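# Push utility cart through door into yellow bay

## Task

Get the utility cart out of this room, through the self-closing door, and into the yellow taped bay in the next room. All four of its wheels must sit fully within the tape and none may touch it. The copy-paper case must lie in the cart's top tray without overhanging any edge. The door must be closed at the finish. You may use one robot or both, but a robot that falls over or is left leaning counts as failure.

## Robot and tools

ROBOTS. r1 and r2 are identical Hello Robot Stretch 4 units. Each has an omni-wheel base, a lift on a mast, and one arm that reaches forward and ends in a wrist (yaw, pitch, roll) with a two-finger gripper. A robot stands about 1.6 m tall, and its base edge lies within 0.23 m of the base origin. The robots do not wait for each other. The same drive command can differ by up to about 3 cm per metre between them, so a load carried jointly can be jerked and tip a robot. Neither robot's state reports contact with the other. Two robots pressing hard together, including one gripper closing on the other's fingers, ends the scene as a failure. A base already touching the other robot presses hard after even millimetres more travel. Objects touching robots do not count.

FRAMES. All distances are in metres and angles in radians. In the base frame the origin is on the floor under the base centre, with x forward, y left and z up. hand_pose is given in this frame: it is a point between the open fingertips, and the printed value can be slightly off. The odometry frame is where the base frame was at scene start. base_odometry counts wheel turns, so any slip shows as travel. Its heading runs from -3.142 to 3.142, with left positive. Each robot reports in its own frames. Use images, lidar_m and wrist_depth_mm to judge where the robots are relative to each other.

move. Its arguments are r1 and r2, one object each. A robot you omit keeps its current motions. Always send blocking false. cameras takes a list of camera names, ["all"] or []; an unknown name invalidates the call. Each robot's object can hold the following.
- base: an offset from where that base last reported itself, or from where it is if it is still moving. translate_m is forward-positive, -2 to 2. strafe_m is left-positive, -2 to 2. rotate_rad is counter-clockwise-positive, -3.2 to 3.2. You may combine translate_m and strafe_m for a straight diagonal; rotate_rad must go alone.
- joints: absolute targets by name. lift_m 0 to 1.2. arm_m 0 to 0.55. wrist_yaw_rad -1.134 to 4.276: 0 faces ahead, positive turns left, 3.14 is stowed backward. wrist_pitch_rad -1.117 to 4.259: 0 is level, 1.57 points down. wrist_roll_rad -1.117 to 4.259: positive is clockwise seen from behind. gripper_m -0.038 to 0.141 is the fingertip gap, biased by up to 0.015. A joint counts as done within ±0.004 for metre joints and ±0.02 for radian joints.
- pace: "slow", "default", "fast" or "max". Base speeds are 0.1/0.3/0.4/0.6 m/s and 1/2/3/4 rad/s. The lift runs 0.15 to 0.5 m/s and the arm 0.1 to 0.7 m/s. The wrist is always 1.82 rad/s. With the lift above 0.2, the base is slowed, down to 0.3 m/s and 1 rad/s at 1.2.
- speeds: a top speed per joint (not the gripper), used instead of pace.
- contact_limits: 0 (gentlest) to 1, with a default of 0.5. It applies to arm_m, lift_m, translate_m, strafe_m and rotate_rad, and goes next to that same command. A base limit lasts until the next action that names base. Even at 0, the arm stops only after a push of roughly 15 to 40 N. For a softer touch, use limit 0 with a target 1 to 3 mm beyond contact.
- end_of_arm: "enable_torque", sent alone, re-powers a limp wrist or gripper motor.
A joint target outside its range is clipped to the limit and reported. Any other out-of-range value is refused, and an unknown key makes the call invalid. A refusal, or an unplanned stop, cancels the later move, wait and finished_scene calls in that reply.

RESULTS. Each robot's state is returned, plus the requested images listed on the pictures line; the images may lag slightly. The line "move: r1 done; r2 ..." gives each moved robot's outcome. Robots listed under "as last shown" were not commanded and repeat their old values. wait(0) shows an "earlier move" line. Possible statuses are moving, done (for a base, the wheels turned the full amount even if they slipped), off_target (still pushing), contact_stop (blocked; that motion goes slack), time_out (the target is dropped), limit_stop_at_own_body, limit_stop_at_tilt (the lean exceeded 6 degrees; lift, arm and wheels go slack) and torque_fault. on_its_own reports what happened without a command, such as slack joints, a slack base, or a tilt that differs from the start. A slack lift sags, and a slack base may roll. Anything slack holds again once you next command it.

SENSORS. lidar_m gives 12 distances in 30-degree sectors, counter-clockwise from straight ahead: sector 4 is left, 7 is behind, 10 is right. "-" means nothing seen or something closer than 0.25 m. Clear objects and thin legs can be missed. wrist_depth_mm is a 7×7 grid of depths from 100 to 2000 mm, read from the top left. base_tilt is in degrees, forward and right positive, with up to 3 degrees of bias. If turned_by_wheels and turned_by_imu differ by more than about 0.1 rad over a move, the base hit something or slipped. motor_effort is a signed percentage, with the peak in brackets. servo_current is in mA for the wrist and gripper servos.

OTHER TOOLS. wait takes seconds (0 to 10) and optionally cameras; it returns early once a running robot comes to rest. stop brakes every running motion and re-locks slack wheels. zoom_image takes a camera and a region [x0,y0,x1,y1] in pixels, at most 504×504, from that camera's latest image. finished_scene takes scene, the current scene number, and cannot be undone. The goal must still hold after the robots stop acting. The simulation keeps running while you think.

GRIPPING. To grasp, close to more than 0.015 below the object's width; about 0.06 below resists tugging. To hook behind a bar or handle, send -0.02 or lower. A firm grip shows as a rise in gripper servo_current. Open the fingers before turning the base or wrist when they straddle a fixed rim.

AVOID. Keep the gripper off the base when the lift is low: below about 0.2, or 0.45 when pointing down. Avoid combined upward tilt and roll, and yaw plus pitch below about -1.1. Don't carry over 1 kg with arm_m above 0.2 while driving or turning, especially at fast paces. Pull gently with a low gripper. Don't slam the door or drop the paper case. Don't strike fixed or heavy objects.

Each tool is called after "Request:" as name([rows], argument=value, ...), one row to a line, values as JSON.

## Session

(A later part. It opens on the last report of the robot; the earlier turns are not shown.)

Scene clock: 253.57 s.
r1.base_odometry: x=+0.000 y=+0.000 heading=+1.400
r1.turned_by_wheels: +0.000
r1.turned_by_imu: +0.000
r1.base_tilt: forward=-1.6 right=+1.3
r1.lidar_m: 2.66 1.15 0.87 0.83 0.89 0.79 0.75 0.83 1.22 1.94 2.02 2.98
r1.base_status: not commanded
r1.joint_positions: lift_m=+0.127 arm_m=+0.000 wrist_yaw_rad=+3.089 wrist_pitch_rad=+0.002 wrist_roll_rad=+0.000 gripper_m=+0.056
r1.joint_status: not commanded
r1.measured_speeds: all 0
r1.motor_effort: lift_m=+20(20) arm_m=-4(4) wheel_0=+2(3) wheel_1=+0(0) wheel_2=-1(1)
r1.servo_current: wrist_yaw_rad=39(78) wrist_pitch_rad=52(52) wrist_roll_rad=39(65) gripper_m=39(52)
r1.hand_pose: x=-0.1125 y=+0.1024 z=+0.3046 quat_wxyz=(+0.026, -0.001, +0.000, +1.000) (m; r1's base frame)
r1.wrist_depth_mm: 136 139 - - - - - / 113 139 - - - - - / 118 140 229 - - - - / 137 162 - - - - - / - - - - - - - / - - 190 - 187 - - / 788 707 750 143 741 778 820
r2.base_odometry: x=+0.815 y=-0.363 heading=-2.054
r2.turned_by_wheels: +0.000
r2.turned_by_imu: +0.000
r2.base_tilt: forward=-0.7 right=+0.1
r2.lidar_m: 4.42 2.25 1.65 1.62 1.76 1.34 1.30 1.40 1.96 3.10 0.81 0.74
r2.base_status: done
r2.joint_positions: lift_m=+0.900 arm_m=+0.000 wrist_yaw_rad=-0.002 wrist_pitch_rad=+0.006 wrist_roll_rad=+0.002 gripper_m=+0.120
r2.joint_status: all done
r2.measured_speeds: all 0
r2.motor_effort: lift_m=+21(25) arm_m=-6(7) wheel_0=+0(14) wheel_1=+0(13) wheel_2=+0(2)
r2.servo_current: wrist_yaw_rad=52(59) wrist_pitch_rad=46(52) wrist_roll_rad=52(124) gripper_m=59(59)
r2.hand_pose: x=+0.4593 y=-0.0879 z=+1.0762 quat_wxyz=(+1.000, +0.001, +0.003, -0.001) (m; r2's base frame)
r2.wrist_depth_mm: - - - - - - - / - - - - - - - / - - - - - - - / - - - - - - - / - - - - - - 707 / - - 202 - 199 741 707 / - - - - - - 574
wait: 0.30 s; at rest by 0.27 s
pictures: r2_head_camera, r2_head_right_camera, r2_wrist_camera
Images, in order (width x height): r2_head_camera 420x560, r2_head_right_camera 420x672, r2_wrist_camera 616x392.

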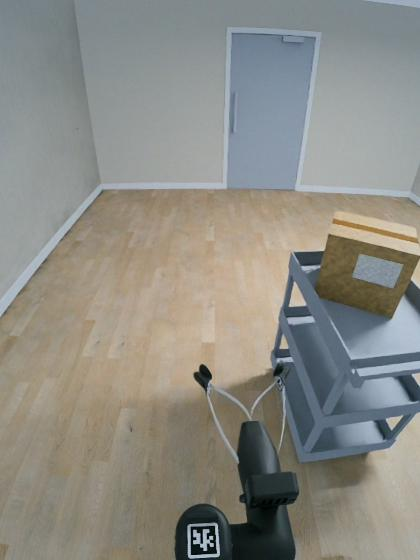

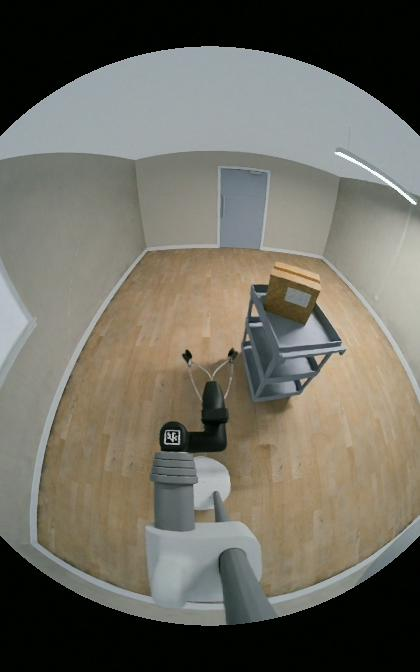

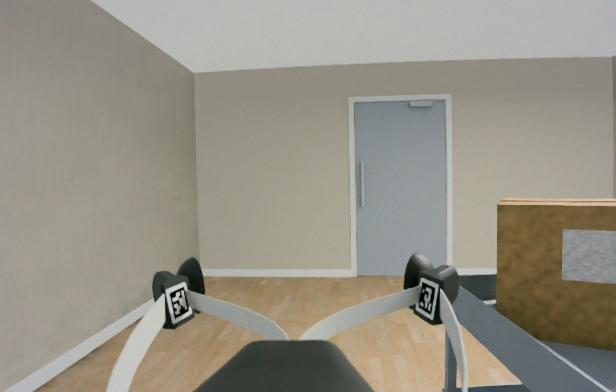

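Request:
move(blocking=false, r2={"base":{"translate_m":2.0},"pace":"fast"})

Request:
wait(seconds=9)

Request:
move(blocking=false, r2={"base":{"translate_m":0.8,"strafe_m":-0.25}})

Request:
wait(seconds=5)

Request:
wait(seconds=0.3, cameras=["r2_wrist_camera","r2_head_camera"])

Scene clock: 275.10 s.
move: r2 moving
r1: as last shown
r1.base_tilt: forward=-1.6 right=+1.2
r1.lidar_m: 2.69 1.12 0.85 0.83 0.90 0.78 0.75 0.84 1.20 1.92 2.04 2.98
r1.servo_current: wrist_yaw_rad=65(65) wrist_pitch_rad=39(52) wrist_roll_rad=52(65) gripper_m=39(46)
r1.wrist_depth_mm: 136 139 - - - - - / 113 139 - - - - - / 118 140 229 - - - - / 137 162 - - - - - / - - - - - - - / - - 190 - 188 - - / 798 707 759 143 750 778 798
r2.base_odometry: x=+0.796 y=-0.399 heading=-2.054
r2.turned_by_wheels: +0.000
r2.turned_by_imu: +0.000
r2.base_tilt: forward=-0.7 right=+0.1
r2.lidar_m: 4.39 2.22 1.65 1.59 1.74 1.40 1.34 1.43 2.05 3.10 0.78 0.69
r2.base_status: translate_m moving
r2.joint_positions: lift_m=+0.900 arm_m=+0.000 wrist_yaw_rad=-0.002 wrist_pitch_rad=+0.006 wrist_roll_rad=+0.002 gripper_m=+0.120
r2.joint_status: not commanded
r2.measured_speeds: translate_m=+0.156 strafe_m=-0.003 rotate_rad=-0.004 lift_m=+0.000 arm_m=+0.000 wrist_yaw_rad=+0.000 wrist_pitch_rad=+0.000 wrist_roll_rad=+0.000
r2.motor_effort: lift_m=+21(21) arm_m=-7(7) wheel_0=+8(12) wheel_1=+7(9) wheel_2=-13(14)
r2.servo_current: wrist_yaw_rad=52(59) wrist_pitch_rad=52(52) wrist_roll_rad=52(52) gripper_m=46(52)
r2.hand_pose: x=+0.4593 y=-0.0879 z=+1.0762 quat_wxyz=(+1.000, +0.001, +0.003, -0.001) (m; r2's base frame)
r2.wrist_depth_mm: - - - - - - - / - - - - - - - / - - - - - - - / - - - - - - - / - - - - - - 668 / - - 201 - 200 715 683 / - - - - - - 569
pictures: none

Scene clock: 281.23 s.
earlier move: r2 done
r1.base_odometry: x=+0.000 y=+0.000 heading=+1.400
r1.turned_by_wheels: +0.000
r1.turned_by_imu: +0.000
r1.base_tilt: forward=-1.6 right=+1.2
r1.lidar_m: 2.64 1.12 0.85 0.84 0.89 0.79 0.76 0.84 1.25 1.93 2.08 2.95
r1.base_status: not commanded
r1.joint_positions: lift_m=+0.127 arm_m=+0.000 wrist_yaw_rad=+3.089 wrist_pitch_rad=+0.002 wrist_roll_rad=+0.000 gripper_m=+0.056
r1.joint_status: not commanded
r1.measured_speeds: all 0
r1.motor_effort: lift_m=+20(20) arm_m=-4(4) wheel_0=+2(3) wheel_1=+0(1) wheel_2=-1(1)
r1.servo_current: wrist_yaw_rad=39(72) wrist_pitch_rad=39(52) wrist_roll_rad=46(78) gripper_m=39(52)
r1.hand_pose: x=-0.1125 y=+0.1024 z=+0.3046 quat_wxyz=(+0.026, -0.001, +0.000, +1.000) (m; r1's base frame)
r1.wrist_depth_mm: 136 139 - - - - - / 113 139 - - - - - / 118 140 229 - - - - / 137 162 - - - - - / - - - - - - - / - - 190 - 187 - - / 798 707 750 143 750 768 809
r2.base_odometry: x=-0.115 y=-2.133 heading=-2.054
r2.turned_by_wheels: +0.000
r2.turned_by_imu: +0.003
r2.base_tilt: forward=-0.7 right=+0.1
r2.lidar_m: 2.44 2.07 1.55 1.51 1.61 2.28 3.35 0.87 1.03 3.21 3.41 2.59
r2.base_status: done
r2.joint_positions: lift_m=+0.900 arm_m=+0.000 wrist_yaw_rad=-0.002 wrist_pitch_rad=+0.006 wrist_roll_rad=+0.002 gripper_m=+0.120
r2.joint_status: not commanded
r2.measured_speeds: all 0
r2.motor_effort: lift_m=+21(21) arm_m=-6(7) wheel_0=+2(12) wheel_1=+4(9) wheel_2=-2(16)
r2.servo_current: wrist_yaw_rad=46(59) wrist_pitch_rad=46(52) wrist_roll_rad=39(65) gripper_m=52(59)
r2.hand_pose: x=+0.4593 y=-0.0879 z=+1.0762 quat_wxyz=(+1.000, +0.001, +0.003, -0.001) (m; r2's base frame)
r2.wrist_depth_mm: - - - - - - - / - - - - - - - / - - - - - - - / - - - - - - - / - - - - - - - / - - 200 - 199 - - / - - - - - - -
wait: 6.13 of 9 s (r2 has come to rest)
pictures: none

Scene clock: 281.73 s.
move: r2 moving
r1: as last shown
r1.lidar_m: 2.64 1.12 0.87 0.83 0.90 0.81 0.78 0.84 1.24 1.95 2.06 2.97
r1.motor_effort: lift_m=+20(20) arm_m=-4(4) wheel_0=+2(3) wheel_1=+0(0) wheel_2=-1(1)
r1.servo_current: wrist_yaw_rad=39(65) wrist_pitch_rad=52(52) wrist_roll_rad=59(59) gripper_m=39(46)
r1.wrist_depth_mm: 136 138 - - - - - / 113 139 - - - - - / 117 140 229 - - - - / 137 162 - - - - - / - - - - - - - / - - 190 - 187 - - / 798 707 759 144 741 768 820
r2.base_odometry: x=-0.138 y=-2.157 heading=-2.054
r2.turned_by_wheels: +0.000
r2.turned_by_imu: +0.000
r2.base_tilt: forward=-0.7 right=+0.1
r2.lidar_m: 2.46 2.08 1.56 1.51 1.65 2.29 3.36 0.87 1.09 3.19 3.37 2.58
r2.base_status: translate_m moving; strafe_m moving
r2.joint_positions: lift_m=+0.900 arm_m=+0.000 wrist_yaw_rad=-0.002 wrist_pitch_rad=+0.006 wrist_roll_rad=+0.002 gripper_m=+0.120
r2.joint_status: not commanded
r2.measured_speeds: translate_m=+0.121 strafe_m=-0.036 rotate_rad=-0.002 lift_m=+0.000 arm_m=+0.000 wrist_yaw_rad=+0.000 wrist_pitch_rad=+0.000 wrist_roll_rad=+0.000
r2.motor_effort: lift_m=+21(21) arm_m=-7(7) wheel_0=+11(12) wheel_1=+5(7) wheel_2=-12(12)
r2.servo_current: wrist_yaw_rad=59(59) wrist_pitch_rad=46(52) wrist_roll_rad=46(65) gripper_m=52(52)
r2.hand_pose: x=+0.4593 y=-0.0879 z=+1.0762 quat_wxyz=(+1.000, +0.001, +0.003, -0.001) (m; r2's base frame)
r2.wrist_depth_mm: - - - - - - - / - - - - - - - / - - - - - - - / - - - - - - - / - - - - - - - / - - 200 - 198 - - / - - - - - - -
pictures: none

Scene clock: 285.47 s.
earlier move: r2 done
r1.base_odometry: x=+0.000 y=+0.000 heading=+1.400
r1.turned_by_wheels: +0.000
r1.turned_by_imu: +0.000
r1.base_tilt: forward=-1.6 right=+1.3
r1.lidar_m: 2.66 1.11 0.85 0.83 0.90 0.81 0.78 0.85 1.25 1.93 2.04 2.98
r1.base_status: not commanded
r1.joint_positions: lift_m=+0.127 arm_m=+0.000 wrist_yaw_rad=+3.089 wrist_pitch_rad=+0.002 wrist_roll_rad=+0.000 gripper_m=+0.056
r1.joint_status: not commanded
r1.measured_speeds: all 0
r1.motor_effort: lift_m=+20(20) arm_m=-4(4) wheel_0=+2(3) wheel_1=+0(1) wheel_2=-1(1)
r1.servo_current: wrist_yaw_rad=46(78) wrist_pitch_rad=46(52) wrist_roll_rad=52(65) gripper_m=46(52)
r1.hand_pose: x=-0.1125 y=+0.1024 z=+0.3046 quat_wxyz=(+0.026, -0.001, +0.000, +1.000) (m; r1's base frame)
r1.wrist_depth_mm: 136 139 - - - - - / 113 139 - - - - - / 118 140 230 - - - - / 137 161 - - - - - / - - - - - - - / - - 190 - 188 - - / 798 707 768 143 750 768 820
r2.base_odometry: x=-0.708 y=-2.726 heading=-2.054
r2.turned_by_wheels: +0.000
r2.turned_by_imu: +0.001
r2.base_tilt: forward=-0.6 right=+0.0
r2.lidar_m: 1.64 1.78 1.79 1.72 1.84 2.64 1.54 1.59 3.09 3.01 2.31 1.73
r2.base_status: done
r2.joint_positions: lift_m=+0.900 arm_m=+0.000 wrist_yaw_rad=-0.002 wrist_pitch_rad=+0.006 wrist_roll_rad=+0.002 gripper_m=+0.120
r2.joint_status: not commanded
r2.measured_speeds: all 0
r2.motor_effort: lift_m=+20(21) arm_m=-7(7) wheel_0=+2(13) wheel_1=+4(7) wheel_2=-4(14)
r2.servo_current: wrist_yaw_rad=46(65) wrist_pitch_rad=46(52) wrist_roll_rad=46(65) gripper_m=52(59)
r2.hand_pose: x=+0.4593 y=-0.0879 z=+1.0762 quat_wxyz=(+1.000, +0.001, +0.003, -0.001) (m; r2's base frame)
r2.wrist_depth_mm: - - - - - - - / - - - - - - - / - - - - - - - / - - - - - - - / - - - - 1366 - - / - 185 190 156 187 - - / - - - - - - -
wait: 3.73 of 5 s (r2 has come to rest)
pictures: none

Scene clock: 285.77 s.
r1.base_odometry: x=+0.000 y=+0.000 heading=+1.400
r1.turned_by_wheels: +0.000
r1.turned_by_imu: +0.000
r1.base_tilt: forward=-1.6 right=+1.3
r1.lidar_m: 2.70 1.16 0.85 0.82 0.87 0.80 0.78 0.84 1.23 1.91 2.04 2.96
r1.base_status: not commanded
r1.joint_positions: lift_m=+0.127 arm_m=+0.000 wrist_yaw_rad=+3.089 wrist_pitch_rad=+0.002 wrist_roll_rad=+0.000 gripper_m=+0.056
r1.joint_status: not commanded
r1.measured_speeds: all 0
r1.motor_effort: lift_m=+20(20) arm_m=-4(4) wheel_0=+2(3) wheel_1=+0(1) wheel_2=-1(1)
r1.servo_current: wrist_yaw_rad=26(78) wrist_pitch_rad=39(52) wrist_roll_rad=59(65) gripper_m=39(52)
r1.hand_pose: x=-0.1125 y=+0.1024 z=+0.3046 quat_wxyz=(+0.026, -0.001, +0.000, +1.000) (m; r1's base frame)
r1.wrist_depth_mm: 136 138 - - - - - / 114 139 - - - - - / 117 140 229 - - - - / 137 162 - - - - - / - - - - - - - / - - 190 - 187 - - / 778 715 750 143 741 778 809
r2.base_odometry: x=-0.708 y=-2.726 heading=-2.054
r2.turned_by_wheels: +0.000
r2.turned_by_imu: +0.000
r2.base_tilt: forward=-0.7 right=+0.0
r2.lidar_m: 1.63 1.80 1.78 1.73 1.83 2.65 1.53 1.60 3.09 3.02 2.28 1.75
r2.base_status: done
r2.joint_positions: lift_m=+0.900 arm_m=+0.000 wrist_yaw_rad=-0.002 wrist_pitch_rad=+0.006 wrist_roll_rad=+0.002 gripper_m=+0.120
r2.joint_status: not commanded
r2.measured_speeds: all 0
r2.motor_effort: lift_m=+20(21) arm_m=-7(7) wheel_0=+1(13) wheel_1=+4(7) wheel_2=-4(14)
r2.servo_current: wrist_yaw_rad=52(65) wrist_pitch_rad=46(52) wrist_roll_rad=52(65) gripper_m=52(59)
r2.hand_pose: x=+0.4593 y=-0.0879 z=+1.0762 quat_wxyz=(+1.000, +0.001, +0.003, -0.001) (m; r2's base frame)
r2.wrist_depth_mm: - - - - - - - / - - - - - - - / - - - - - - - / - - - - - - - / - - - - 1430 - - / - 186 190 156 187 - - / - - - - - - -
wait: 0.30 s; at rest by 0.27 s
pictures: r2_head_camera, r2_wrist_camera
Images, in order (width x height): r2_head_camera 420x560, r2_wrist_camera 616x392.

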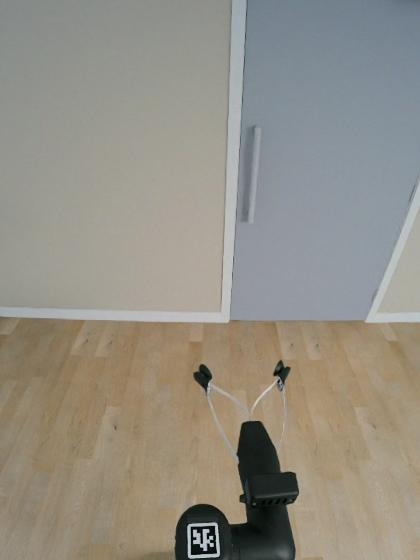

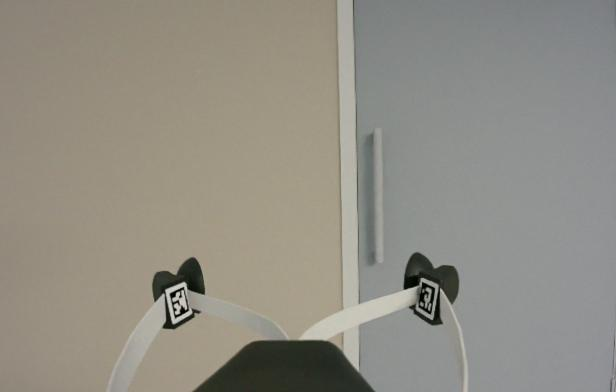

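Request:
move(blocking=false, r2={"base":{"translate_m":0.75,"strafe_m":-0.28}})

Request:
wait(seconds=5)

Request:
wait(seconds=0.3, cameras=["r2_wrist_camera","r2_head_camera"])

Scene clock: 293.80 s.
move: r2 moving
r1: as last shown
r1.lidar_m: 2.63 1.15 0.86 0.82 0.92 0.77 0.77 0.83 1.23 1.92 2.06 2.99
r1.motor_effort: lift_m=+20(20) arm_m=-4(4) wheel_0=+2(3) wheel_1=+0(0) wheel_2=-1(1)
r1.servo_current: wrist_yaw_rad=59(65) wrist_pitch_rad=46(52) wrist_roll_rad=46(52) gripper_m=46(46)
r1.wrist_depth_mm: 136 139 - - - - - / 113 139 - - - - - / 118 140 229 - - - - / 137 161 - - - - - / - - - - - - - / - - 190 - 187 - - / 788 715 750 143 750 778 820
r2.base_odometry: x=-0.732 y=-2.748 heading=-2.054
r2.turned_by_wheels: +0.000
r2.turned_by_imu: +0.001
r2.base_tilt: forward=-0.7 right=+0.1
r2.lidar_m: 1.60 1.77 1.77 1.73 1.85 2.62 1.56 1.63 3.09 2.99 2.25 1.71
r2.base_status: translate_m moving; strafe_m moving
r2.joint_positions: lift_m=+0.900 arm_m=+0.000 wrist_yaw_rad=-0.002 wrist_pitch_rad=+0.006 wrist_roll_rad=+0.002 gripper_m=+0.120
r2.joint_status: not commanded
r2.measured_speeds: translate_m=+0.121 strafe_m=-0.045 rotate_rad=-0.005 lift_m=+0.000 arm_m=+0.000 wrist_yaw_rad=+0.000 wrist_pitch_rad=+0.000 wrist_roll_rad=+0.000
r2.motor_effort: lift_m=+20(20) arm_m=-7(7) wheel_0=+7(11) wheel_1=+6(7) wheel_2=-11(13)
r2.servo_current: wrist_yaw_rad=46(59) wrist_pitch_rad=52(52) wrist_roll_rad=52(52) gripper_m=52(59)
r2.hand_pose: x=+0.4593 y=-0.0879 z=+1.0762 quat_wxyz=(+1.000, +0.001, +0.003, -0.001) (m; r2's base frame)
r2.wrist_depth_mm: - - - - - - - / - - - - - - - / - - - - - - - / - - - - - - - / - - - - - - - / - 186 189 - 185 - - / - - - - - - -
pictures: none

Scene clock: 297.40 s.
earlier move: r2 done
r1.base_odometry: x=+0.000 y=+0.000 heading=+1.400
r1.turned_by_wheels: +0.000
r1.turned_by_imu: +0.000
r1.base_tilt: forward=-1.6 right=+1.3
r1.lidar_m: 2.63 1.15 0.86 0.84 0.88 0.79 0.76 0.84 1.22 1.93 2.05 2.99
r1.base_status: not commanded
r1.joint_positions: lift_m=+0.127 arm_m=+0.000 wrist_yaw_rad=+3.089 wrist_pitch_rad=+0.002 wrist_roll_rad=+0.000 gripper_m=+0.056
r1.joint_status: not commanded
r1.measured_speeds: all 0
r1.motor_effort: lift_m=+20(20) arm_m=-4(4) wheel_0=+2(3) wheel_1=+0(1) wheel_2=-1(1)
r1.servo_current: wrist_yaw_rad=46(78) wrist_pitch_rad=46(52) wrist_roll_rad=33(65) gripper_m=46(52)
r1.hand_pose: x=-0.1125 y=+0.1024 z=+0.3046 quat_wxyz=(+0.026, -0.001, +0.000, +1.000) (m; r1's base frame)
r1.wrist_depth_mm: 136 138 - - - - - / 113 139 - - - - - / 117 140 229 - - - - / 137 161 - - - - - / - - - - - - - / - - 190 - 187 - - / 798 707 759 143 750 768 820
r2.base_odometry: x=-1.304 y=-3.259 heading=-2.054
r2.turned_by_wheels: +0.000
r2.turned_by_imu: +0.001
r2.base_tilt: forward=-0.7 right=+0.1
r2.lidar_m: 0.86 0.99 1.46 1.97 2.11 3.02 2.24 3.77 2.84 2.78 1.28 0.99
r2.base_status: done
r2.joint_positions: lift_m=+0.900 arm_m=+0.000 wrist_yaw_rad=-0.002 wrist_pitch_rad=+0.006 wrist_roll_rad=+0.002 gripper_m=+0.120
r2.joint_status: not commanded
r2.measured_speeds: all 0
r2.motor_effort: lift_m=+20(20) arm_m=-7(7) wheel_0=+2(12) wheel_1=+5(7) wheel_2=-3(14)
r2.servo_current: wrist_yaw_rad=39(65) wrist_pitch_rad=46(52) wrist_roll_rad=39(59) gripper_m=52(59)
r2.hand_pose: x=+0.4593 y=-0.0879 z=+1.0762 quat_wxyz=(+1.000, +0.001, +0.003, -0.001) (m; r2's base frame)
r2.wrist_depth_mm: - - 707 - - - - / - - - - - - - / - - - - - - - / - - - - - - - / - - - - - - - / - 186 190 647 185 - - / - - - - - - -
wait: 3.60 of 5 s (r2 has come to rest)
pictures: none

Scene clock: 297.70 s.
r1.base_odometry: x=+0.000 y=+0.000 heading=+1.400
r1.turned_by_wheels: +0.000
r1.turned_by_imu: +0.000
r1.base_tilt: forward=-1.6 right=+1.3
r1.lidar_m: 2.67 1.12 0.87 0.84 0.91 0.80 0.77 0.84 1.22 1.93 2.04 2.98
r1.base_status: not commanded
r1.joint_positions: lift_m=+0.127 arm_m=+0.000 wrist_yaw_rad=+3.089 wrist_pitch_rad=+0.002 wrist_roll_rad=+0.000 gripper_m=+0.056
r1.joint_status: not commanded
r1.measured_speeds: all 0
r1.motor_effort: lift_m=+20(20) arm_m=-4(4) wheel_0=+2(3) wheel_1=+0(1) wheel_2=-1(1)
r1.servo_current: wrist_yaw_rad=59(78) wrist_pitch_rad=39(52) wrist_roll_rad=39(65) gripper_m=46(52)
r1.hand_pose: x=-0.1125 y=+0.1024 z=+0.3046 quat_wxyz=(+0.026, -0.001, +0.000, +1.000) (m; r1's base frame)
r1.wrist_depth_mm: 136 139 - - - - - / 113 139 - - - - - / 118 140 229 - - - - / 137 162 - - - - - / - - - - - - - / - - 190 - 187 - - / 788 699 741 143 741 778 820
r2.base_odometry: x=-1.304 y=-3.259 heading=-2.054
r2.turned_by_wheels: +0.000
r2.turned_by_imu: +0.000
r2.base_tilt: forward=-0.7 right=+0.0
r2.lidar_m: 0.89 1.02 1.45 1.96 2.09 3.03 2.26 3.75 2.86 2.79 1.27 0.99
r2.base_status: done
r2.joint_positions: lift_m=+0.900 arm_m=+0.000 wrist_yaw_rad=-0.002 wrist_pitch_rad=+0.006 wrist_roll_rad=+0.002 gripper_m=+0.120
r2.joint_status: not commanded
r2.measured_speeds: all 0
r2.motor_effort: lift_m=+20(20) arm_m=-7(7) wheel_0=+2(12) wheel_1=+5(7) wheel_2=-3(14)
r2.servo_current: wrist_yaw_rad=46(65) wrist_pitch_rad=46(52) wrist_roll_rad=52(59) gripper_m=52(59)
r2.hand_pose: x=+0.4593 y=-0.0879 z=+1.0762 quat_wxyz=(+1.000, +0.001, +0.003, -0.001) (m; r2's base frame)
r2.wrist_depth_mm: - - 715 - - - - / - - - - - - - / - - - - - - - / - - - - - - - / - - - - - - - / - 186 190 647 186 - - / - - - - - - -
wait: 0.30 s; at rest by 0.27 s
pictures: r2_head_camera, r2_wrist_camera
Images, in order (width x height): r2_head_camera 420x560, r2_wrist_camera 616x392.

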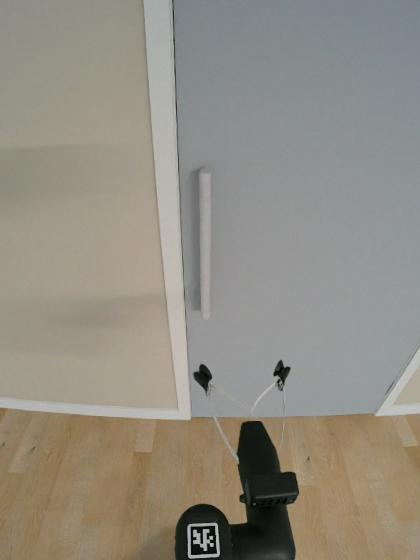

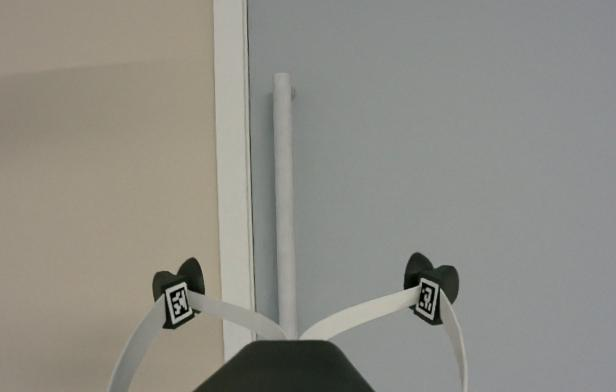

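Request:
move(blocking=false, r2={"base":{"translate_m":0.2,"strafe_m":0.025},"joints":{"arm_m":0.12},"contact_limits":{"arm_m":0.2}})

Request:
wait(seconds=3)

Request:
wait(seconds=0.3, cameras=["r2_wrist_camera","r2_head_camera"])

Scene clock: 308.30 s.
move: r2 moving
r1: as last shown
r1.base_tilt: forward=-1.6 right=+1.2
r1.lidar_m: 2.64 1.12 0.86 0.83 0.90 0.80 0.76 0.85 1.25 1.92 2.02 2.97
r1.motor_effort: lift_m=+20(20) arm_m=-4(4) wheel_0=+2(3) wheel_1=+0(0) wheel_2=-1(1)
r1.servo_current: wrist_yaw_rad=59(65) wrist_pitch_rad=39(46) wrist_roll_rad=52(65) gripper_m=39(46)
r1.wrist_depth_mm: 136 139 - - - - - / 113 139 - - - - - / 118 140 229 - - - - / 137 162 - - - - - / - - - - - - - / - - 190 - 187 - - / 788 715 750 143 741 778 820
r2.base_odometry: x=-1.315 y=-3.289 heading=-2.054
r2.turned_by_wheels: +0.000
r2.turned_by_imu: +0.000
r2.base_tilt: forward=-0.7 right=+0.1
r2.lidar_m: 0.83 0.94 1.42 1.94 2.10 3.02 2.31 3.73 2.87 2.78 1.22 0.93
r2.base_status: translate_m moving; strafe_m moving
r2.joint_positions: lift_m=+0.900 arm_m=+0.050 wrist_yaw_rad=-0.002 wrist_pitch_rad=+0.006 wrist_roll_rad=+0.002 gripper_m=+0.120
r2.joint_status: arm_m moving
r2.measured_speeds: translate_m=+0.122 strafe_m=+0.015 rotate_rad=-0.001 lift_m=+0.000 arm_m=+0.195 wrist_yaw_rad=+0.000 wrist_pitch_rad=+0.000 wrist_roll_rad=+0.000
r2.motor_effort: lift_m=+20(20) arm_m=+14(14) wheel_0=+7(8) wheel_1=+8(9) wheel_2=-13(14)
r2.servo_current: wrist_yaw_rad=39(52) wrist_pitch_rad=52(52) wrist_roll_rad=52(59) gripper_m=52(52)
r2.contact_limits: arm_m 0.2
r2.hand_pose: x=+0.5096 y=-0.0879 z=+1.0762 quat_wxyz=(+1.000, +0.001, +0.003, -0.001) (m; r2's base frame)
r2.wrist_depth_mm: - - - - - - - / - - - 559 - - - / - - - 564 - - - / - - - 569 - - - / - - - 574 - - - / - 185 198 156 185 - - / - - - - - - -
pictures: none

Scene clock: 309.87 s.
earlier move: r2 done
r1.base_odometry: x=+0.000 y=+0.000 heading=+1.400
r1.turned_by_wheels: +0.000
r1.turned_by_imu: +0.000
r1.base_tilt: forward=-1.6 right=+1.3
r1.lidar_m: 2.66 1.16 0.86 0.83 0.92 0.77 0.77 0.85 1.24 1.92 2.05 2.97
r1.base_status: not commanded
r1.joint_positions: lift_m=+0.127 arm_m=+0.000 wrist_yaw_rad=+3.089 wrist_pitch_rad=+0.002 wrist_roll_rad=+0.000 gripper_m=+0.056
r1.joint_status: not commanded
r1.measured_speeds: all 0
r1.motor_effort: lift_m=+20(20) arm_m=-4(4) wheel_0=+2(3) wheel_1=+0(0) wheel_2=-1(1)
r1.servo_current: wrist_yaw_rad=52(65) wrist_pitch_rad=46(52) wrist_roll_rad=33(65) gripper_m=39(52)
r1.hand_pose: x=-0.1125 y=+0.1024 z=+0.3046 quat_wxyz=(+0.026, -0.001, +0.000, +1.000) (m; r1's base frame)
r1.wrist_depth_mm: 137 138 - - - - - / 113 139 - - - - - / 118 140 229 - - - - / 137 162 - - - - - / - - - - - - - / - - 191 - 187 - - / 798 707 750 143 750 778 809
r2.base_odometry: x=-1.375 y=-3.448 heading=-2.053
r2.turned_by_wheels: +0.000
r2.turned_by_imu: +0.001
r2.base_tilt: forward=-0.7 right=+0.1
r2.lidar_m: 0.67 0.80 1.15 1.92 2.05 2.92 2.46 3.76 2.89 2.42 1.04 0.76
r2.base_status: done
r2.joint_positions: lift_m=+0.900 arm_m=+0.120 wrist_yaw_rad=-0.002 wrist_pitch_rad=+0.006 wrist_roll_rad=+0.002 gripper_m=+0.120
r2.joint_status: all done
r2.measured_speeds: all 0
r2.motor_effort: lift_m=+20(20) arm_m=+7(14) wheel_0=+3(8) wheel_1=+3(9) wheel_2=-2(14)
r2.servo_current: wrist_yaw_rad=39(59) wrist_pitch_rad=46(52) wrist_roll_rad=39(59) gripper_m=46(59)
r2.contact_limits: arm_m 0.2
r2.hand_pose: x=+0.5789 y=-0.0879 z=+1.0762 quat_wxyz=(+1.000, +0.001, +0.003, -0.001) (m; r2's base frame)
r2.wrist_depth_mm: 424 410 394 389 382 375 366 / 424 413 397 389 387 375 370 / 427 421 394 394 389 382 373 / 433 418 404 397 389 382 377 / 433 424 410 399 394 382 379 / 436 424 197 336 392 384 382 / 439 427 410 - 397 392 382
wait: 1.57 of 3 s (r2 has come to rest)
pictures: none

Scene clock: 310.17 s.
r1.base_odometry: x=+0.000 y=+0.000 heading=+1.400
r1.turned_by_wheels: +0.000
r1.turned_by_imu: +0.000
r1.base_tilt: forward=-1.6 right=+1.2
r1.lidar_m: 2.65 1.16 0.85 0.83 0.89 0.79 0.77 0.82 1.22 1.93 2.07 2.98
r1.base_status: not commanded
r1.joint_positions: lift_m=+0.127 arm_m=+0.000 wrist_yaw_rad=+3.089 wrist_pitch_rad=+0.002 wrist_roll_rad=+0.000 gripper_m=+0.056
r1.joint_status: not commanded
r1.measured_speeds: all 0
r1.motor_effort: lift_m=+20(20) arm_m=-4(4) wheel_0=+2(3) wheel_1=+0(0) wheel_2=-1(1)
r1.servo_current: wrist_yaw_rad=39(65) wrist_pitch_rad=46(52) wrist_roll_rad=39(65) gripper_m=39(52)
r1.hand_pose: x=-0.1125 y=+0.1024 z=+0.3046 quat_wxyz=(+0.026, -0.001, +0.000, +1.000) (m; r1's base frame)
r1.wrist_depth_mm: 136 139 - - - - - / 113 139 - - - - - / 118 140 229 - - - - / 137 161 - - - - - / - - - - - - - / - - 190 - 187 - - / 798 707 750 143 741 778 820
r2.base_odometry: x=-1.375 y=-3.448 heading=-2.053
r2.turned_by_wheels: +0.000
r2.turned_by_imu: +0.000
r2.base_tilt: forward=-0.7 right=+0.1
r2.lidar_m: 0.67 0.79 1.16 1.92 2.04 2.93 2.47 3.81 2.89 2.40 1.02 0.78
r2.base_status: done
r2.joint_positions: lift_m=+0.900 arm_m=+0.120 wrist_yaw_rad=-0.002 wrist_pitch_rad=+0.006 wrist_roll_rad=+0.002 gripper_m=+0.120
r2.joint_status: all done
r2.measured_speeds: all 0
r2.motor_effort: lift_m=+20(20) arm_m=+7(14) wheel_0=+3(8) wheel_1=+3(9) wheel_2=-2(14)
r2.servo_current: wrist_yaw_rad=39(59) wrist_pitch_rad=52(52) wrist_roll_rad=39(59) gripper_m=59(59)
r2.contact_limits: arm_m 0.2
r2.hand_pose: x=+0.5789 y=-0.0879 z=+1.0762 quat_wxyz=(+1.000, +0.001, +0.003, -0.001) (m; r2's base frame)
r2.wrist_depth_mm: 418 413 394 389 379 375 368 / 424 415 394 392 384 377 368 / 427 415 397 389 389 377 373 / 427 418 404 394 392 382 375 / 433 424 404 399 394 387 377 / 439 424 198 338 394 387 382 / 439 427 407 - 397 392 384
wait: 0.30 s; at rest by 0.27 s
pictures: r2_head_camera, r2_wrist_camera
Images, in order (width x height): r2_head_camera 420x560, r2_wrist_camera 616x392.

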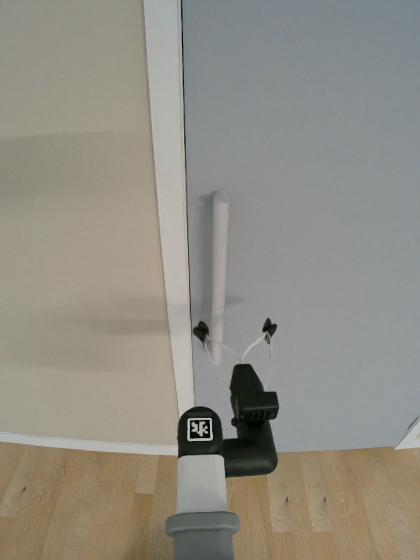

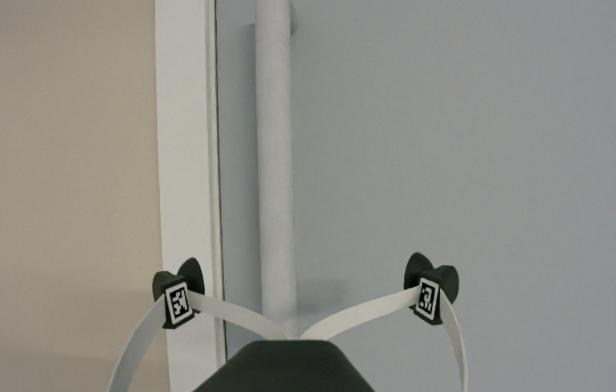

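Request:
move(blocking=false, r2={"base":{"strafe_m":0.034},"joints":{"gripper_m":0.075}})

Request:
wait(seconds=2)

Request:
move(blocking=false, r2={"joints":{"arm_m":0.23},"contact_limits":{"arm_m":0.0},"pace":"slow"})

Request:
wait(seconds=3)

Request:
wait(seconds=0.3, cameras=["r2_wrist_camera","r2_head_camera"])

Scene clock: 322.43 s.
move: r2 moving
r1: as last shown
r1.lidar_m: 2.66 1.12 0.88 0.82 0.91 0.80 0.76 0.84 1.23 1.94 2.03 2.98
r1.servo_current: wrist_yaw_rad=72(72) wrist_pitch_rad=46(46) wrist_roll_rad=33(59) gripper_m=39(46)
r1.wrist_depth_mm: 136 139 - - - - - / 113 139 - - - - - / 118 140 229 - - - - / 137 162 - - - - - / - - - - - - - / - - 190 - 188 - - / 788 707 750 143 750 768 820
r2.base_odometry: x=-1.349 y=-3.462 heading=-2.053
r2.turned_by_wheels: +0.000
r2.turned_by_imu: +0.001
r2.base_tilt: forward=-0.7 right=+0.1
r2.lidar_m: 0.67 0.81 1.13 1.90 2.04 2.89 2.49 3.81 2.94 2.41 1.00 0.76
r2.base_status: strafe_m moving
r2.joint_positions: lift_m=+0.900 arm_m=+0.120 wrist_yaw_rad=-0.002 wrist_pitch_rad=+0.006 wrist_roll_rad=+0.002 gripper_m=+0.106
r2.joint_status: gripper_m moving
r2.measured_speeds: translate_m=+0.000 strafe_m=+0.054 rotate_rad=+0.000 lift_m=+0.000 arm_m=+0.000 wrist_yaw_rad=+0.000 wrist_pitch_rad=+0.000 wrist_roll_rad=+0.000
r2.motor_effort: lift_m=+20(20) arm_m=+7(7) wheel_0=-1(10) wheel_1=+3(10) wheel_2=+0(2)
r2.servo_current: wrist_yaw_rad=52(65) wrist_pitch_rad=46(46) wrist_roll_rad=52(52) gripper_m=91(111)
r2.contact_limits: arm_m 0.2
r2.hand_pose: x=+0.5789 y=-0.0879 z=+1.0762 quat_wxyz=(+1.000, +0.001, +0.003, -0.001) (m; r2's base frame)
r2.wrist_depth_mm: 421 410 392 392 382 377 368 / 424 415 397 394 392 379 373 / 427 418 399 397 389 379 375 / 430 418 399 397 392 387 377 / 433 427 410 327 392 387 382 / 436 430 202 329 200 389 384 / 442 430 410 - 402 392 384
pictures: none

Scene clock: 323.30 s.
earlier move: r2 done
r1.base_odometry: x=+0.000 y=+0.000 heading=+1.400
r1.turned_by_wheels: +0.000
r1.turned_by_imu: +0.000
r1.base_tilt: forward=-1.6 right=+1.3
r1.lidar_m: 2.66 1.14 0.87 0.83 0.89 0.80 0.76 0.84 1.20 1.94 2.05 3.00
r1.base_status: not commanded
r1.joint_positions: lift_m=+0.127 arm_m=+0.000 wrist_yaw_rad=+3.089 wrist_pitch_rad=+0.002 wrist_roll_rad=+0.000 gripper_m=+0.056
r1.joint_status: not commanded
r1.measured_speeds: all 0
r1.motor_effort: lift_m=+20(20) arm_m=-4(4) wheel_0=+2(3) wheel_1=+0(0) wheel_2=-1(1)
r1.servo_current: wrist_yaw_rad=46(72) wrist_pitch_rad=46(46) wrist_roll_rad=59(59) gripper_m=46(46)
r1.hand_pose: x=-0.1125 y=+0.1024 z=+0.3046 quat_wxyz=(+0.026, -0.001, +0.000, +1.000) (m; r1's base frame)
r1.wrist_depth_mm: 136 139 - - - - - / 114 139 - - - - - / 118 140 229 - - - - / 137 162 - - - - - / - - - - - - - / - - 190 - 187 - - / 788 715 768 143 750 778 820
r2.base_odometry: x=-1.344 y=-3.464 heading=-2.053
r2.turned_by_wheels: +0.000
r2.turned_by_imu: +0.000
r2.base_tilt: forward=-0.6 right=+0.0
r2.lidar_m: 0.67 0.81 1.14 1.88 2.03 2.92 2.47 3.83 2.94 2.38 1.03 0.75
r2.base_status: done
r2.joint_positions: lift_m=+0.900 arm_m=+0.120 wrist_yaw_rad=-0.002 wrist_pitch_rad=+0.006 wrist_roll_rad=+0.002 gripper_m=+0.075
r2.joint_status: all done
r2.measured_speeds: all 0
r2.motor_effort: lift_m=+20(20) arm_m=+7(7) wheel_0=-1(10) wheel_1=+1(10) wheel_2=+0(2)
r2.servo_current: wrist_yaw_rad=52(65) wrist_pitch_rad=46(52) wrist_roll_rad=39(59) gripper_m=52(124)
r2.contact_limits: arm_m 0.2
r2.hand_pose: x=+0.5789 y=-0.0879 z=+1.0762 quat_wxyz=(+1.000, +0.001, +0.003, -0.001) (m; r2's base frame)
r2.wrist_depth_mm: 421 410 394 392 387 379 366 / 427 415 394 392 387 379 370 / 430 418 397 394 394 384 375 / 430 421 402 399 392 384 379 / 436 424 402 402 392 387 379 / 439 427 190 325 193 389 382 / 442 427 407 - 399 389 384
wait: 0.87 of 2 s (r2 has come to rest)
pictures: none

Scene clock: 323.80 s.
move: r2 moving
r1: as last shown
r1.lidar_m: 2.66 1.15 0.87 0.83 0.88 0.80 0.77 0.82 1.21 1.94 2.07 2.96
r1.motor_effort: lift_m=+20(20) arm_m=-4(4) wheel_0=+2(2) wheel_1=+0(0) wheel_2=-1(1)
r1.servo_current: wrist_yaw_rad=46(65) wrist_pitch_rad=46(46) wrist_roll_rad=52(59) gripper_m=46(46)
r1.wrist_depth_mm: 136 139 - - - - - / 113 139 - - - - - / 118 139 229 - - - - / 137 162 - - - - - / - - - - - - - / - - 190 - 187 - - / 788 707 759 143 750 788 820
r2.base_odometry: x=-1.344 y=-3.464 heading=-2.053
r2.turned_by_wheels: +0.000
r2.turned_by_imu: +0.000
r2.base_tilt: forward=-0.7 right=+0.1
r2.lidar_m: 0.67 0.81 1.15 1.89 2.00 2.87 2.48 3.83 2.93 2.41 1.03 0.75
r2.base_status: not commanded
r2.joint_positions: lift_m=+0.900 arm_m=+0.132 wrist_yaw_rad=-0.002 wrist_pitch_rad=+0.006 wrist_roll_rad=+0.002 gripper_m=+0.075
r2.joint_status: arm_m moving
r2.measured_speeds: translate_m=+0.000 strafe_m=+0.000 rotate_rad=+0.000 lift_m=+0.000 arm_m=+0.049 wrist_yaw_rad=+0.000 wrist_pitch_rad=+0.000 wrist_roll_rad=+0.000
r2.motor_effort: lift_m=+20(20) arm_m=+10(11) wheel_0=-1(2) wheel_1=+1(1) wheel_2=+0(0)
r2.servo_current: wrist_yaw_rad=33(65) wrist_pitch_rad=46(46) wrist_roll_rad=39(59) gripper_m=46(59)
r2.contact_limits: arm_m 0
r2.hand_pose: x=+0.5916 y=-0.0879 z=+1.0762 quat_wxyz=(+1.000, +0.001, +0.003, -0.001) (m; r2's base frame)
r2.wrist_depth_mm: 410 404 379 379 375 366 362 / 413 404 384 382 377 370 364 / 418 407 387 382 382 373 366 / 421 410 389 387 382 375 368 / 424 415 394 392 384 377 373 / 424 418 190 314 192 379 375 / 430 418 394 - 389 377 377
pictures: none

Scene clock: 325.70 s.
earlier move: r2 done
r1.base_odometry: x=+0.000 y=+0.000 heading=+1.400
r1.turned_by_wheels: +0.000
r1.turned_by_imu: +0.000
r1.base_tilt: forward=-1.6 right=+1.3
r1.lidar_m: 2.66 1.14 0.86 0.83 0.92 0.80 0.77 0.84 1.24 1.93 2.06 3.01
r1.base_status: not commanded
r1.joint_positions: lift_m=+0.127 arm_m=+0.000 wrist_yaw_rad=+3.089 wrist_pitch_rad=+0.002 wrist_roll_rad=+0.000 gripper_m=+0.056
r1.joint_status: not commanded
r1.measured_speeds: all 0
r1.motor_effort: lift_m=+20(20) arm_m=-4(4) wheel_0=+3(3) wheel_1=+0(0) wheel_2=-1(1)
r1.servo_current: wrist_yaw_rad=46(65) wrist_pitch_rad=46(52) wrist_roll_rad=59(65) gripper_m=39(46)
r1.hand_pose: x=-0.1125 y=+0.1024 z=+0.3046 quat_wxyz=(+0.026, -0.001, +0.000, +1.000) (m; r1's base frame)
r1.wrist_depth_mm: 136 138 - - - - - / 113 139 - - - - - / 118 140 229 - - - - / 137 162 - - - - - / - - - - - - - / - - 190 - 187 - - / 798 699 759 143 741 778 820
r2.base_odometry: x=-1.344 y=-3.464 heading=-2.053
r2.turned_by_wheels: +0.000
r2.turned_by_imu: +0.000
r2.base_tilt: forward=-0.6 right=+0.1
r2.lidar_m: 0.68 0.79 1.18 1.89 2.02 2.87 2.47 3.86 2.92 2.40 0.99 0.77
r2.base_status: not commanded
r2.joint_positions: lift_m=+0.900 arm_m=+0.230 wrist_yaw_rad=-0.002 wrist_pitch_rad=+0.006 wrist_roll_rad=+0.002 gripper_m=+0.075
r2.joint_status: all done
r2.measured_speeds: all 0
r2.motor_effort: lift_m=+20(20) arm_m=+7(11) wheel_0=-1(2) wheel_1=+1(1) wheel_2=+0(1)
r2.servo_current: wrist_yaw_rad=52(65) wrist_pitch_rad=46(52) wrist_roll_rad=39(59) gripper_m=52(59)
r2.contact_limits: arm_m 0
r2.hand_pose: x=+0.6889 y=-0.0879 z=+1.0762 quat_wxyz=(+1.000, +0.001, +0.003, -0.001) (m; r2's base frame)
r2.wrist_depth_mm: 306 300 289 209 281 274 268 / 309 301 293 215 283 274 271 / 309 306 296 219 283 277 272 / 314 306 297 219 287 279 273 / 317 306 291 220 287 281 276 / 319 309 191 215 193 282 278 / 322 312 296 - 290 283 279
wait: 1.90 of 3 s (r2 has come to rest)
pictures: none

Scene clock: 326.00 s.
r1.base_odometry: x=+0.000 y=+0.000 heading=+1.400
r1.turned_by_wheels: +0.000
r1.turned_by_imu: +0.000
r1.base_tilt: forward=-1.6 right=+1.2
r1.lidar_m: 2.66 1.15 0.86 0.84 0.90 0.79 0.76 0.82 1.21 1.91 2.04 2.98
r1.base_status: not commanded
r1.joint_positions: lift_m=+0.127 arm_m=+0.000 wrist_yaw_rad=+3.089 wrist_pitch_rad=+0.002 wrist_roll_rad=+0.000 gripper_m=+0.056
r1.joint_status: not commanded
r1.measured_speeds: all 0
r1.motor_effort: lift_m=+20(20) arm_m=-4(4) wheel_0=+2(3) wheel_1=+0(0) wheel_2=-1(1)
r1.servo_current: wrist_yaw_rad=39(65) wrist_pitch_rad=39(52) wrist_roll_rad=39(65) gripper_m=39(46)
r1.hand_pose: x=-0.1125 y=+0.1024 z=+0.3046 quat_wxyz=(+0.026, -0.001, +0.000, +1.000) (m; r1's base frame)
r1.wrist_depth_mm: 136 139 - - - - - / 113 139 - - - - - / 117 139 229 - - - - / 137 162 - - - - - / - - - - - - - / - - 190 - 187 - - / 788 715 750 143 741 778 820
r2.base_odometry: x=-1.344 y=-3.464 heading=-2.053
r2.turned_by_wheels: +0.000
r2.turned_by_imu: +0.000
r2.base_tilt: forward=-0.7 right=+0.1
r2.lidar_m: 0.67 0.81 1.14 1.88 2.01 2.88 2.46 3.86 2.92 2.41 1.02 0.77
r2.base_status: not commanded
r2.joint_positions: lift_m=+0.900 arm_m=+0.230 wrist_yaw_rad=-0.002 wrist_pitch_rad=+0.006 wrist_roll_rad=+0.002 gripper_m=+0.075
r2.joint_status: all done
r2.measured_speeds: all 0
r2.motor_effort: lift_m=+20(20) arm_m=+7(11) wheel_0=-1(2) wheel_1=+1(1) wheel_2=+0(1)
r2.servo_current: wrist_yaw_rad=39(65) wrist_pitch_rad=46(52) wrist_roll_rad=33(59) gripper_m=52(59)
r2.contact_limits: arm_m 0
r2.hand_pose: x=+0.6889 y=-0.0879 z=+1.0762 quat_wxyz=(+1.000, +0.001, +0.003, -0.001) (m; r2's base frame)
r2.wrist_depth_mm: 306 300 287 208 281 274 268 / 309 303 291 216 282 276 270 / 312 303 293 219 285 277 272 / 312 306 297 219 289 279 274 / 317 307 290 219 286 282 276 / 319 310 191 216 192 283 278 / 320 312 294 - 290 283 279
wait: 0.30 s; at rest by 0.27 s
pictures: r2_head_camera, r2_wrist_camera
Images, in order (width x height): r2_head_camera 420x560, r2_wrist_camera 616x392.

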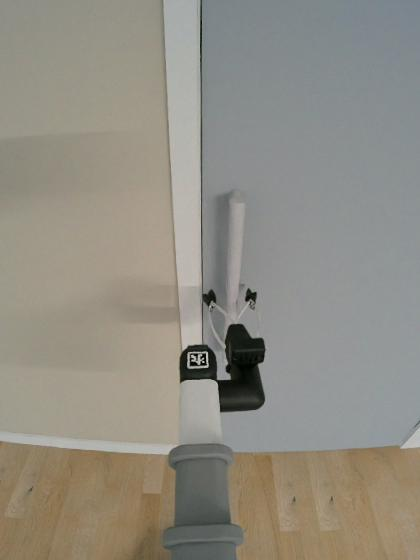

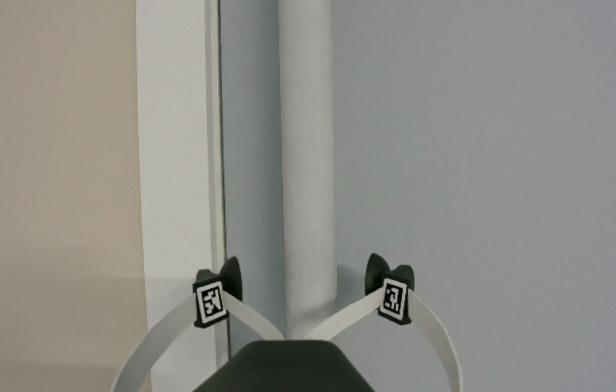

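Request:
move(blocking=false, r2={"joints":{"arm_m":0.275},"contact_limits":{"arm_m":0.0},"pace":"slow"})

Request:
wait(seconds=2)

Request:
move(blocking=false, r2={"joints":{"gripper_m":-0.03}})

Request:
wait(seconds=3)

Request:
wait(seconds=0.3, cameras=["r2_wrist_camera","r2_head_camera"])

Scene clock: 332.53 s.
move: r2 moving
r1: as last shown
r1.base_tilt: forward=-1.6 right=+1.3
r1.lidar_m: 2.64 1.16 0.86 0.84 0.92 0.81 0.75 0.82 1.25 1.93 2.07 2.95
r1.motor_effort: lift_m=+20(20) arm_m=-4(4) wheel_0=+2(2) wheel_1=+0(0) wheel_2=-1(1)
r1.servo_current: wrist_yaw_rad=52(59) wrist_pitch_rad=46(52) wrist_roll_rad=46(65) gripper_m=39(46)
r1.wrist_depth_mm: 136 139 - - - - - / 114 139 - - - - - / 118 140 229 - - - - / 137 162 - - - - - / - - - - - - - / - - 190 - 188 - - / 788 715 741 143 750 778 798
r2.base_odometry: x=-1.344 y=-3.464 heading=-2.053
r2.turned_by_wheels: +0.000
r2.turned_by_imu: +0.000
r2.base_tilt: forward=-0.7 right=+0.1
r2.lidar_m: 0.68 0.79 1.16 1.89 2.01 2.91 2.48 3.83 2.93 2.42 1.01 0.77
r2.base_status: not commanded
r2.joint_positions: lift_m=+0.900 arm_m=+0.242 wrist_yaw_rad=-0.002 wrist_pitch_rad=+0.006 wrist_roll_rad=+0.002 gripper_m=+0.075
r2.joint_status: arm_m moving
r2.measured_speeds: translate_m=+0.000 strafe_m=+0.000 rotate_rad=+0.000 lift_m=+0.000 arm_m=+0.049 wrist_yaw_rad=+0.000 wrist_pitch_rad=+0.000 wrist_roll_rad=+0.000
r2.motor_effort: lift_m=+20(20) arm_m=+5(10) wheel_0=-1(2) wheel_1=+1(1) wheel_2=+0(0)
r2.servo_current: wrist_yaw_rad=46(59) wrist_pitch_rad=46(52) wrist_roll_rad=52(52) gripper_m=52(59)
r2.contact_limits: arm_m 0
r2.hand_pose: x=+0.7016 y=-0.0879 z=+1.0762 quat_wxyz=(+1.000, +0.001, +0.003, -0.001) (m; r2's base frame)
r2.wrist_depth_mm: 294 274 281 199 268 263 258 / 297 276 281 202 271 264 260 / 300 279 285 205 273 267 263 / 303 294 286 208 273 268 263 / 303 296 281 208 277 270 264 / 306 300 192 204 191 270 266 / 309 298 282 - 278 272 270
pictures: none

Scene clock: 333.67 s.
earlier move: r2 done
r1.base_odometry: x=+0.000 y=+0.000 heading=+1.400
r1.turned_by_wheels: +0.000
r1.turned_by_imu: +0.000
r1.base_tilt: forward=-1.6 right=+1.3
r1.lidar_m: 2.68 1.13 0.86 0.83 0.90 0.80 0.77 0.83 1.25 1.93 2.06 2.98
r1.base_status: not commanded
r1.joint_positions: lift_m=+0.127 arm_m=+0.000 wrist_yaw_rad=+3.089 wrist_pitch_rad=+0.002 wrist_roll_rad=+0.000 gripper_m=+0.056
r1.joint_status: not commanded
r1.measured_speeds: all 0
r1.motor_effort: lift_m=+20(20) arm_m=-4(4) wheel_0=+3(3) wheel_1=+0(0) wheel_2=-1(1)
r1.servo_current: wrist_yaw_rad=59(72) wrist_pitch_rad=39(52) wrist_roll_rad=46(65) gripper_m=39(46)
r1.hand_pose: x=-0.1125 y=+0.1024 z=+0.3046 quat_wxyz=(+0.026, -0.001, +0.000, +1.000) (m; r1's base frame)
r1.wrist_depth_mm: 136 138 - - - - - / 113 139 - - - - - / 118 140 229 - - - - / 137 162 - - - - - / - - - - - - - / - - 190 - 188 - - / 788 707 750 143 750 768 820
r2.base_odometry: x=-1.344 y=-3.464 heading=-2.053
r2.turned_by_wheels: +0.000
r2.turned_by_imu: +0.000
r2.base_tilt: forward=-0.6 right=+0.1
r2.lidar_m: 0.68 0.80 1.16 1.88 2.00 2.91 2.48 3.81 2.92 2.38 0.99 0.77
r2.base_status: not commanded
r2.joint_positions: lift_m=+0.900 arm_m=+0.275 wrist_yaw_rad=-0.002 wrist_pitch_rad=+0.006 wrist_roll_rad=+0.002 gripper_m=+0.075
r2.joint_status: all done
r2.measured_speeds: all 0
r2.motor_effort: lift_m=+20(20) arm_m=+8(15) wheel_0=-2(2) wheel_1=+0(1) wheel_2=+0(0)
r2.servo_current: wrist_yaw_rad=46(72) wrist_pitch_rad=46(52) wrist_roll_rad=46(65) gripper_m=59(59)
r2.contact_limits: arm_m 0
r2.hand_pose: x=+0.7339 y=-0.0879 z=+1.0762 quat_wxyz=(+1.000, +0.001, +0.003, -0.001) (m; r2's base frame)
r2.wrist_depth_mm: 259 239 248 165 238 234 229 / 260 241 250 167 239 235 230 / 264 243 251 167 240 236 233 / 265 246 253 168 242 237 234 / 267 247 253 169 243 239 235 / 270 248 191 170 200 240 236 / 270 249 257 - 248 240 238
wait: 1.13 of 2 s (r2 has come to rest)
pictures: none

Scene clock: 334.17 s.
move: r2 moving
r1: as last shown
r1.lidar_m: 2.63 1.13 0.85 0.84 0.90 0.80 0.76 0.85 1.23 1.94 2.06 2.98
r1.motor_effort: lift_m=+20(20) arm_m=-4(4) wheel_0=+2(3) wheel_1=+0(0) wheel_2=-1(1)
r1.servo_current: wrist_yaw_rad=52(59) wrist_pitch_rad=46(46) wrist_roll_rad=26(59) gripper_m=39(39)
r1.wrist_depth_mm: 137 138 - - - - - / 113 139 - - - - - / 117 140 228 - - - - / 137 162 - - - - - / - - - - - - - / - - 190 - 187 - - / 788 715 759 143 741 778 820
r2.base_odometry: x=-1.344 y=-3.464 heading=-2.053
r2.turned_by_wheels: +0.000
r2.turned_by_imu: +0.000
r2.base_tilt: forward=-0.7 right=+0.1
r2.lidar_m: 0.69 0.81 1.18 1.89 2.03 2.88 2.49 3.82 2.92 2.41 1.04 0.78
r2.base_status: not commanded
r2.joint_positions: lift_m=+0.900 arm_m=+0.275 wrist_yaw_rad=-0.002 wrist_pitch_rad=+0.006 wrist_roll_rad=+0.002 gripper_m=+0.056
r2.joint_status: gripper_m moving
r2.measured_speeds: all 0
r2.motor_effort: lift_m=+20(20) arm_m=+8(8) wheel_0=-2(2) wheel_1=+1(1) wheel_2=+0(0)
r2.servo_current: wrist_yaw_rad=39(52) wrist_pitch_rad=39(52) wrist_roll_rad=46(59) gripper_m=124(124)
r2.contact_limits: arm_m 0
r2.hand_pose: x=+0.7339 y=-0.0879 z=+1.0762 quat_wxyz=(+1.000, +0.001, +0.003, -0.001) (m; r2's base frame)
r2.wrist_depth_mm: 259 240 247 164 237 235 229 / 259 240 250 167 239 235 231 / 263 243 251 168 241 236 232 / 265 244 252 169 244 238 233 / 266 247 254 169 244 239 235 / 268 248 193 170 198 240 237 / 270 249 258 - 248 241 240
pictures: none

Scene clock: 335.40 s.
earlier move: r2 done
r1.base_odometry: x=+0.000 y=+0.000 heading=+1.400
r1.turned_by_wheels: +0.000
r1.turned_by_imu: +0.000
r1.base_tilt: forward=-1.6 right=+1.3
r1.lidar_m: 2.68 1.15 0.87 0.83 0.89 0.80 0.76 0.85 1.22 1.93 2.05 2.98
r1.base_status: not commanded
r1.joint_positions: lift_m=+0.127 arm_m=+0.000 wrist_yaw_rad=+3.089 wrist_pitch_rad=+0.002 wrist_roll_rad=+0.000 gripper_m=+0.056
r1.joint_status: not commanded
r1.measured_speeds: all 0
r1.motor_effort: lift_m=+20(20) arm_m=-4(4) wheel_0=+2(3) wheel_1=+0(0) wheel_2=-1(1)
r1.servo_current: wrist_yaw_rad=52(65) wrist_pitch_rad=46(52) wrist_roll_rad=52(65) gripper_m=39(46)
r1.hand_pose: x=-0.1125 y=+0.1024 z=+0.3046 quat_wxyz=(+0.026, -0.001, +0.000, +1.000) (m; r1's base frame)
r1.wrist_depth_mm: 136 139 - - - - - / 113 139 - - - - - / 118 139 229 - - - - / 137 161 - - - - - / - - - - - - - / - - 191 - 187 - - / 788 707 741 143 741 788 809
r2.base_odometry: x=-1.345 y=-3.464 heading=-2.054
r2.turned_by_wheels: +0.000
r2.turned_by_imu: +0.000
r2.base_tilt: forward=-0.6 right=+0.1
r2.lidar_m: 0.66 0.80 1.13 1.88 2.03 2.91 2.47 3.86 2.91 2.41 1.03 0.75
r2.base_status: not commanded
r2.joint_positions: lift_m=+0.900 arm_m=+0.275 wrist_yaw_rad=+0.000 wrist_pitch_rad=+0.006 wrist_roll_rad=+0.002 gripper_m=-0.028
r2.joint_status: all done
r2.measured_speeds: all 0
r2.motor_effort: lift_m=+20(20) arm_m=-4(8) wheel_0=-4(4) wheel_1=+0(1) wheel_2=+2(2)
r2.servo_current: wrist_yaw_rad=46(59) wrist_pitch_rad=46(52) wrist_roll_rad=46(59) gripper_m=137(208)
r2.contact_limits: arm_m 0
r2.hand_pose: x=+0.7343 y=-0.0874 z=+1.0762 quat_wxyz=(+1.000, +0.001, +0.003, +0.000) (m; r2's base frame)
r2.wrist_depth_mm: 257 239 244 162 235 229 224 / 260 239 248 163 236 229 226 / 260 240 248 163 238 232 228 / 264 242 250 166 238 234 230 / 265 245 251 167 241 236 231 / 268 248 184 167 181 236 234 / 270 250 254 - 243 236 234
wait: 1.23 of 3 s (r2 has come to rest)
pictures: none

Scene clock: 335.70 s.
r1.base_odometry: x=+0.000 y=+0.000 heading=+1.400
r1.turned_by_wheels: +0.000
r1.turned_by_imu: +0.000
r1.base_tilt: forward=-1.6 right=+1.3
r1.lidar_m: 2.63 1.15 0.85 0.84 0.89 0.78 0.77 0.84 1.26 1.93 2.03 2.96
r1.base_status: not commanded
r1.joint_positions: lift_m=+0.127 arm_m=+0.000 wrist_yaw_rad=+3.089 wrist_pitch_rad=+0.002 wrist_roll_rad=+0.000 gripper_m=+0.056
r1.joint_status: not commanded
r1.measured_speeds: all 0
r1.motor_effort: lift_m=+20(20) arm_m=-4(4) wheel_0=+2(3) wheel_1=+0(0) wheel_2=-1(1)
r1.servo_current: wrist_yaw_rad=46(65) wrist_pitch_rad=33(52) wrist_roll_rad=65(65) gripper_m=39(46)
r1.hand_pose: x=-0.1125 y=+0.1024 z=+0.3046 quat_wxyz=(+0.026, -0.001, +0.000, +1.000) (m; r1's base frame)
r1.wrist_depth_mm: 136 138 - - - - - / 113 139 - - - - - / 118 140 229 - - - - / 137 161 - - - - - / - - - - - - - / - - 190 - 187 - - / 788 707 750 143 741 788 831
r2.base_odometry: x=-1.345 y=-3.464 heading=-2.054
r2.turned_by_wheels: +0.000
r2.turned_by_imu: +0.000
r2.base_tilt: forward=-0.6 right=+0.1
r2.lidar_m: 0.69 0.78 1.17 1.89 2.00 2.90 2.47 3.82 2.93 2.42 0.98 0.77
r2.base_status: not commanded
r2.joint_positions: lift_m=+0.900 arm_m=+0.275 wrist_yaw_rad=+0.000 wrist_pitch_rad=+0.006 wrist_roll_rad=+0.002 gripper_m=-0.028
r2.joint_status: all done
r2.measured_speeds: all 0
r2.motor_effort: lift_m=+20(20) arm_m=-4(8) wheel_0=-4(4) wheel_1=+0(1) wheel_2=+2(2)
r2.servo_current: wrist_yaw_rad=46(59) wrist_pitch_rad=46(52) wrist_roll_rad=46(59) gripper_m=130(208)
r2.contact_limits: arm_m 0
r2.hand_pose: x=+0.7343 y=-0.0874 z=+1.0762 quat_wxyz=(+1.000, +0.001, +0.003, +0.000) (m; r2's base frame)
r2.wrist_depth_mm: 257 239 245 162 235 229 225 / 259 239 246 163 236 231 226 / 264 241 249 164 238 232 229 / 264 242 250 165 240 234 229 / 265 246 252 167 240 235 231 / 268 248 184 167 181 236 233 / 270 250 256 - 243 236 234
wait: 0.30 s; at rest by 0.27 s
pictures: r2_head_camera, r2_wrist_camera
Images, in order (width x height): r2_head_camera 420x560, r2_wrist_camera 616x392.

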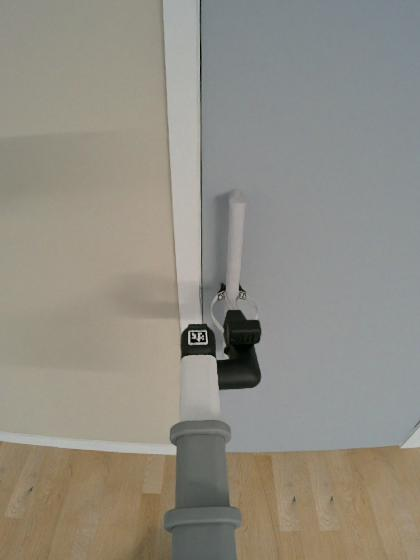

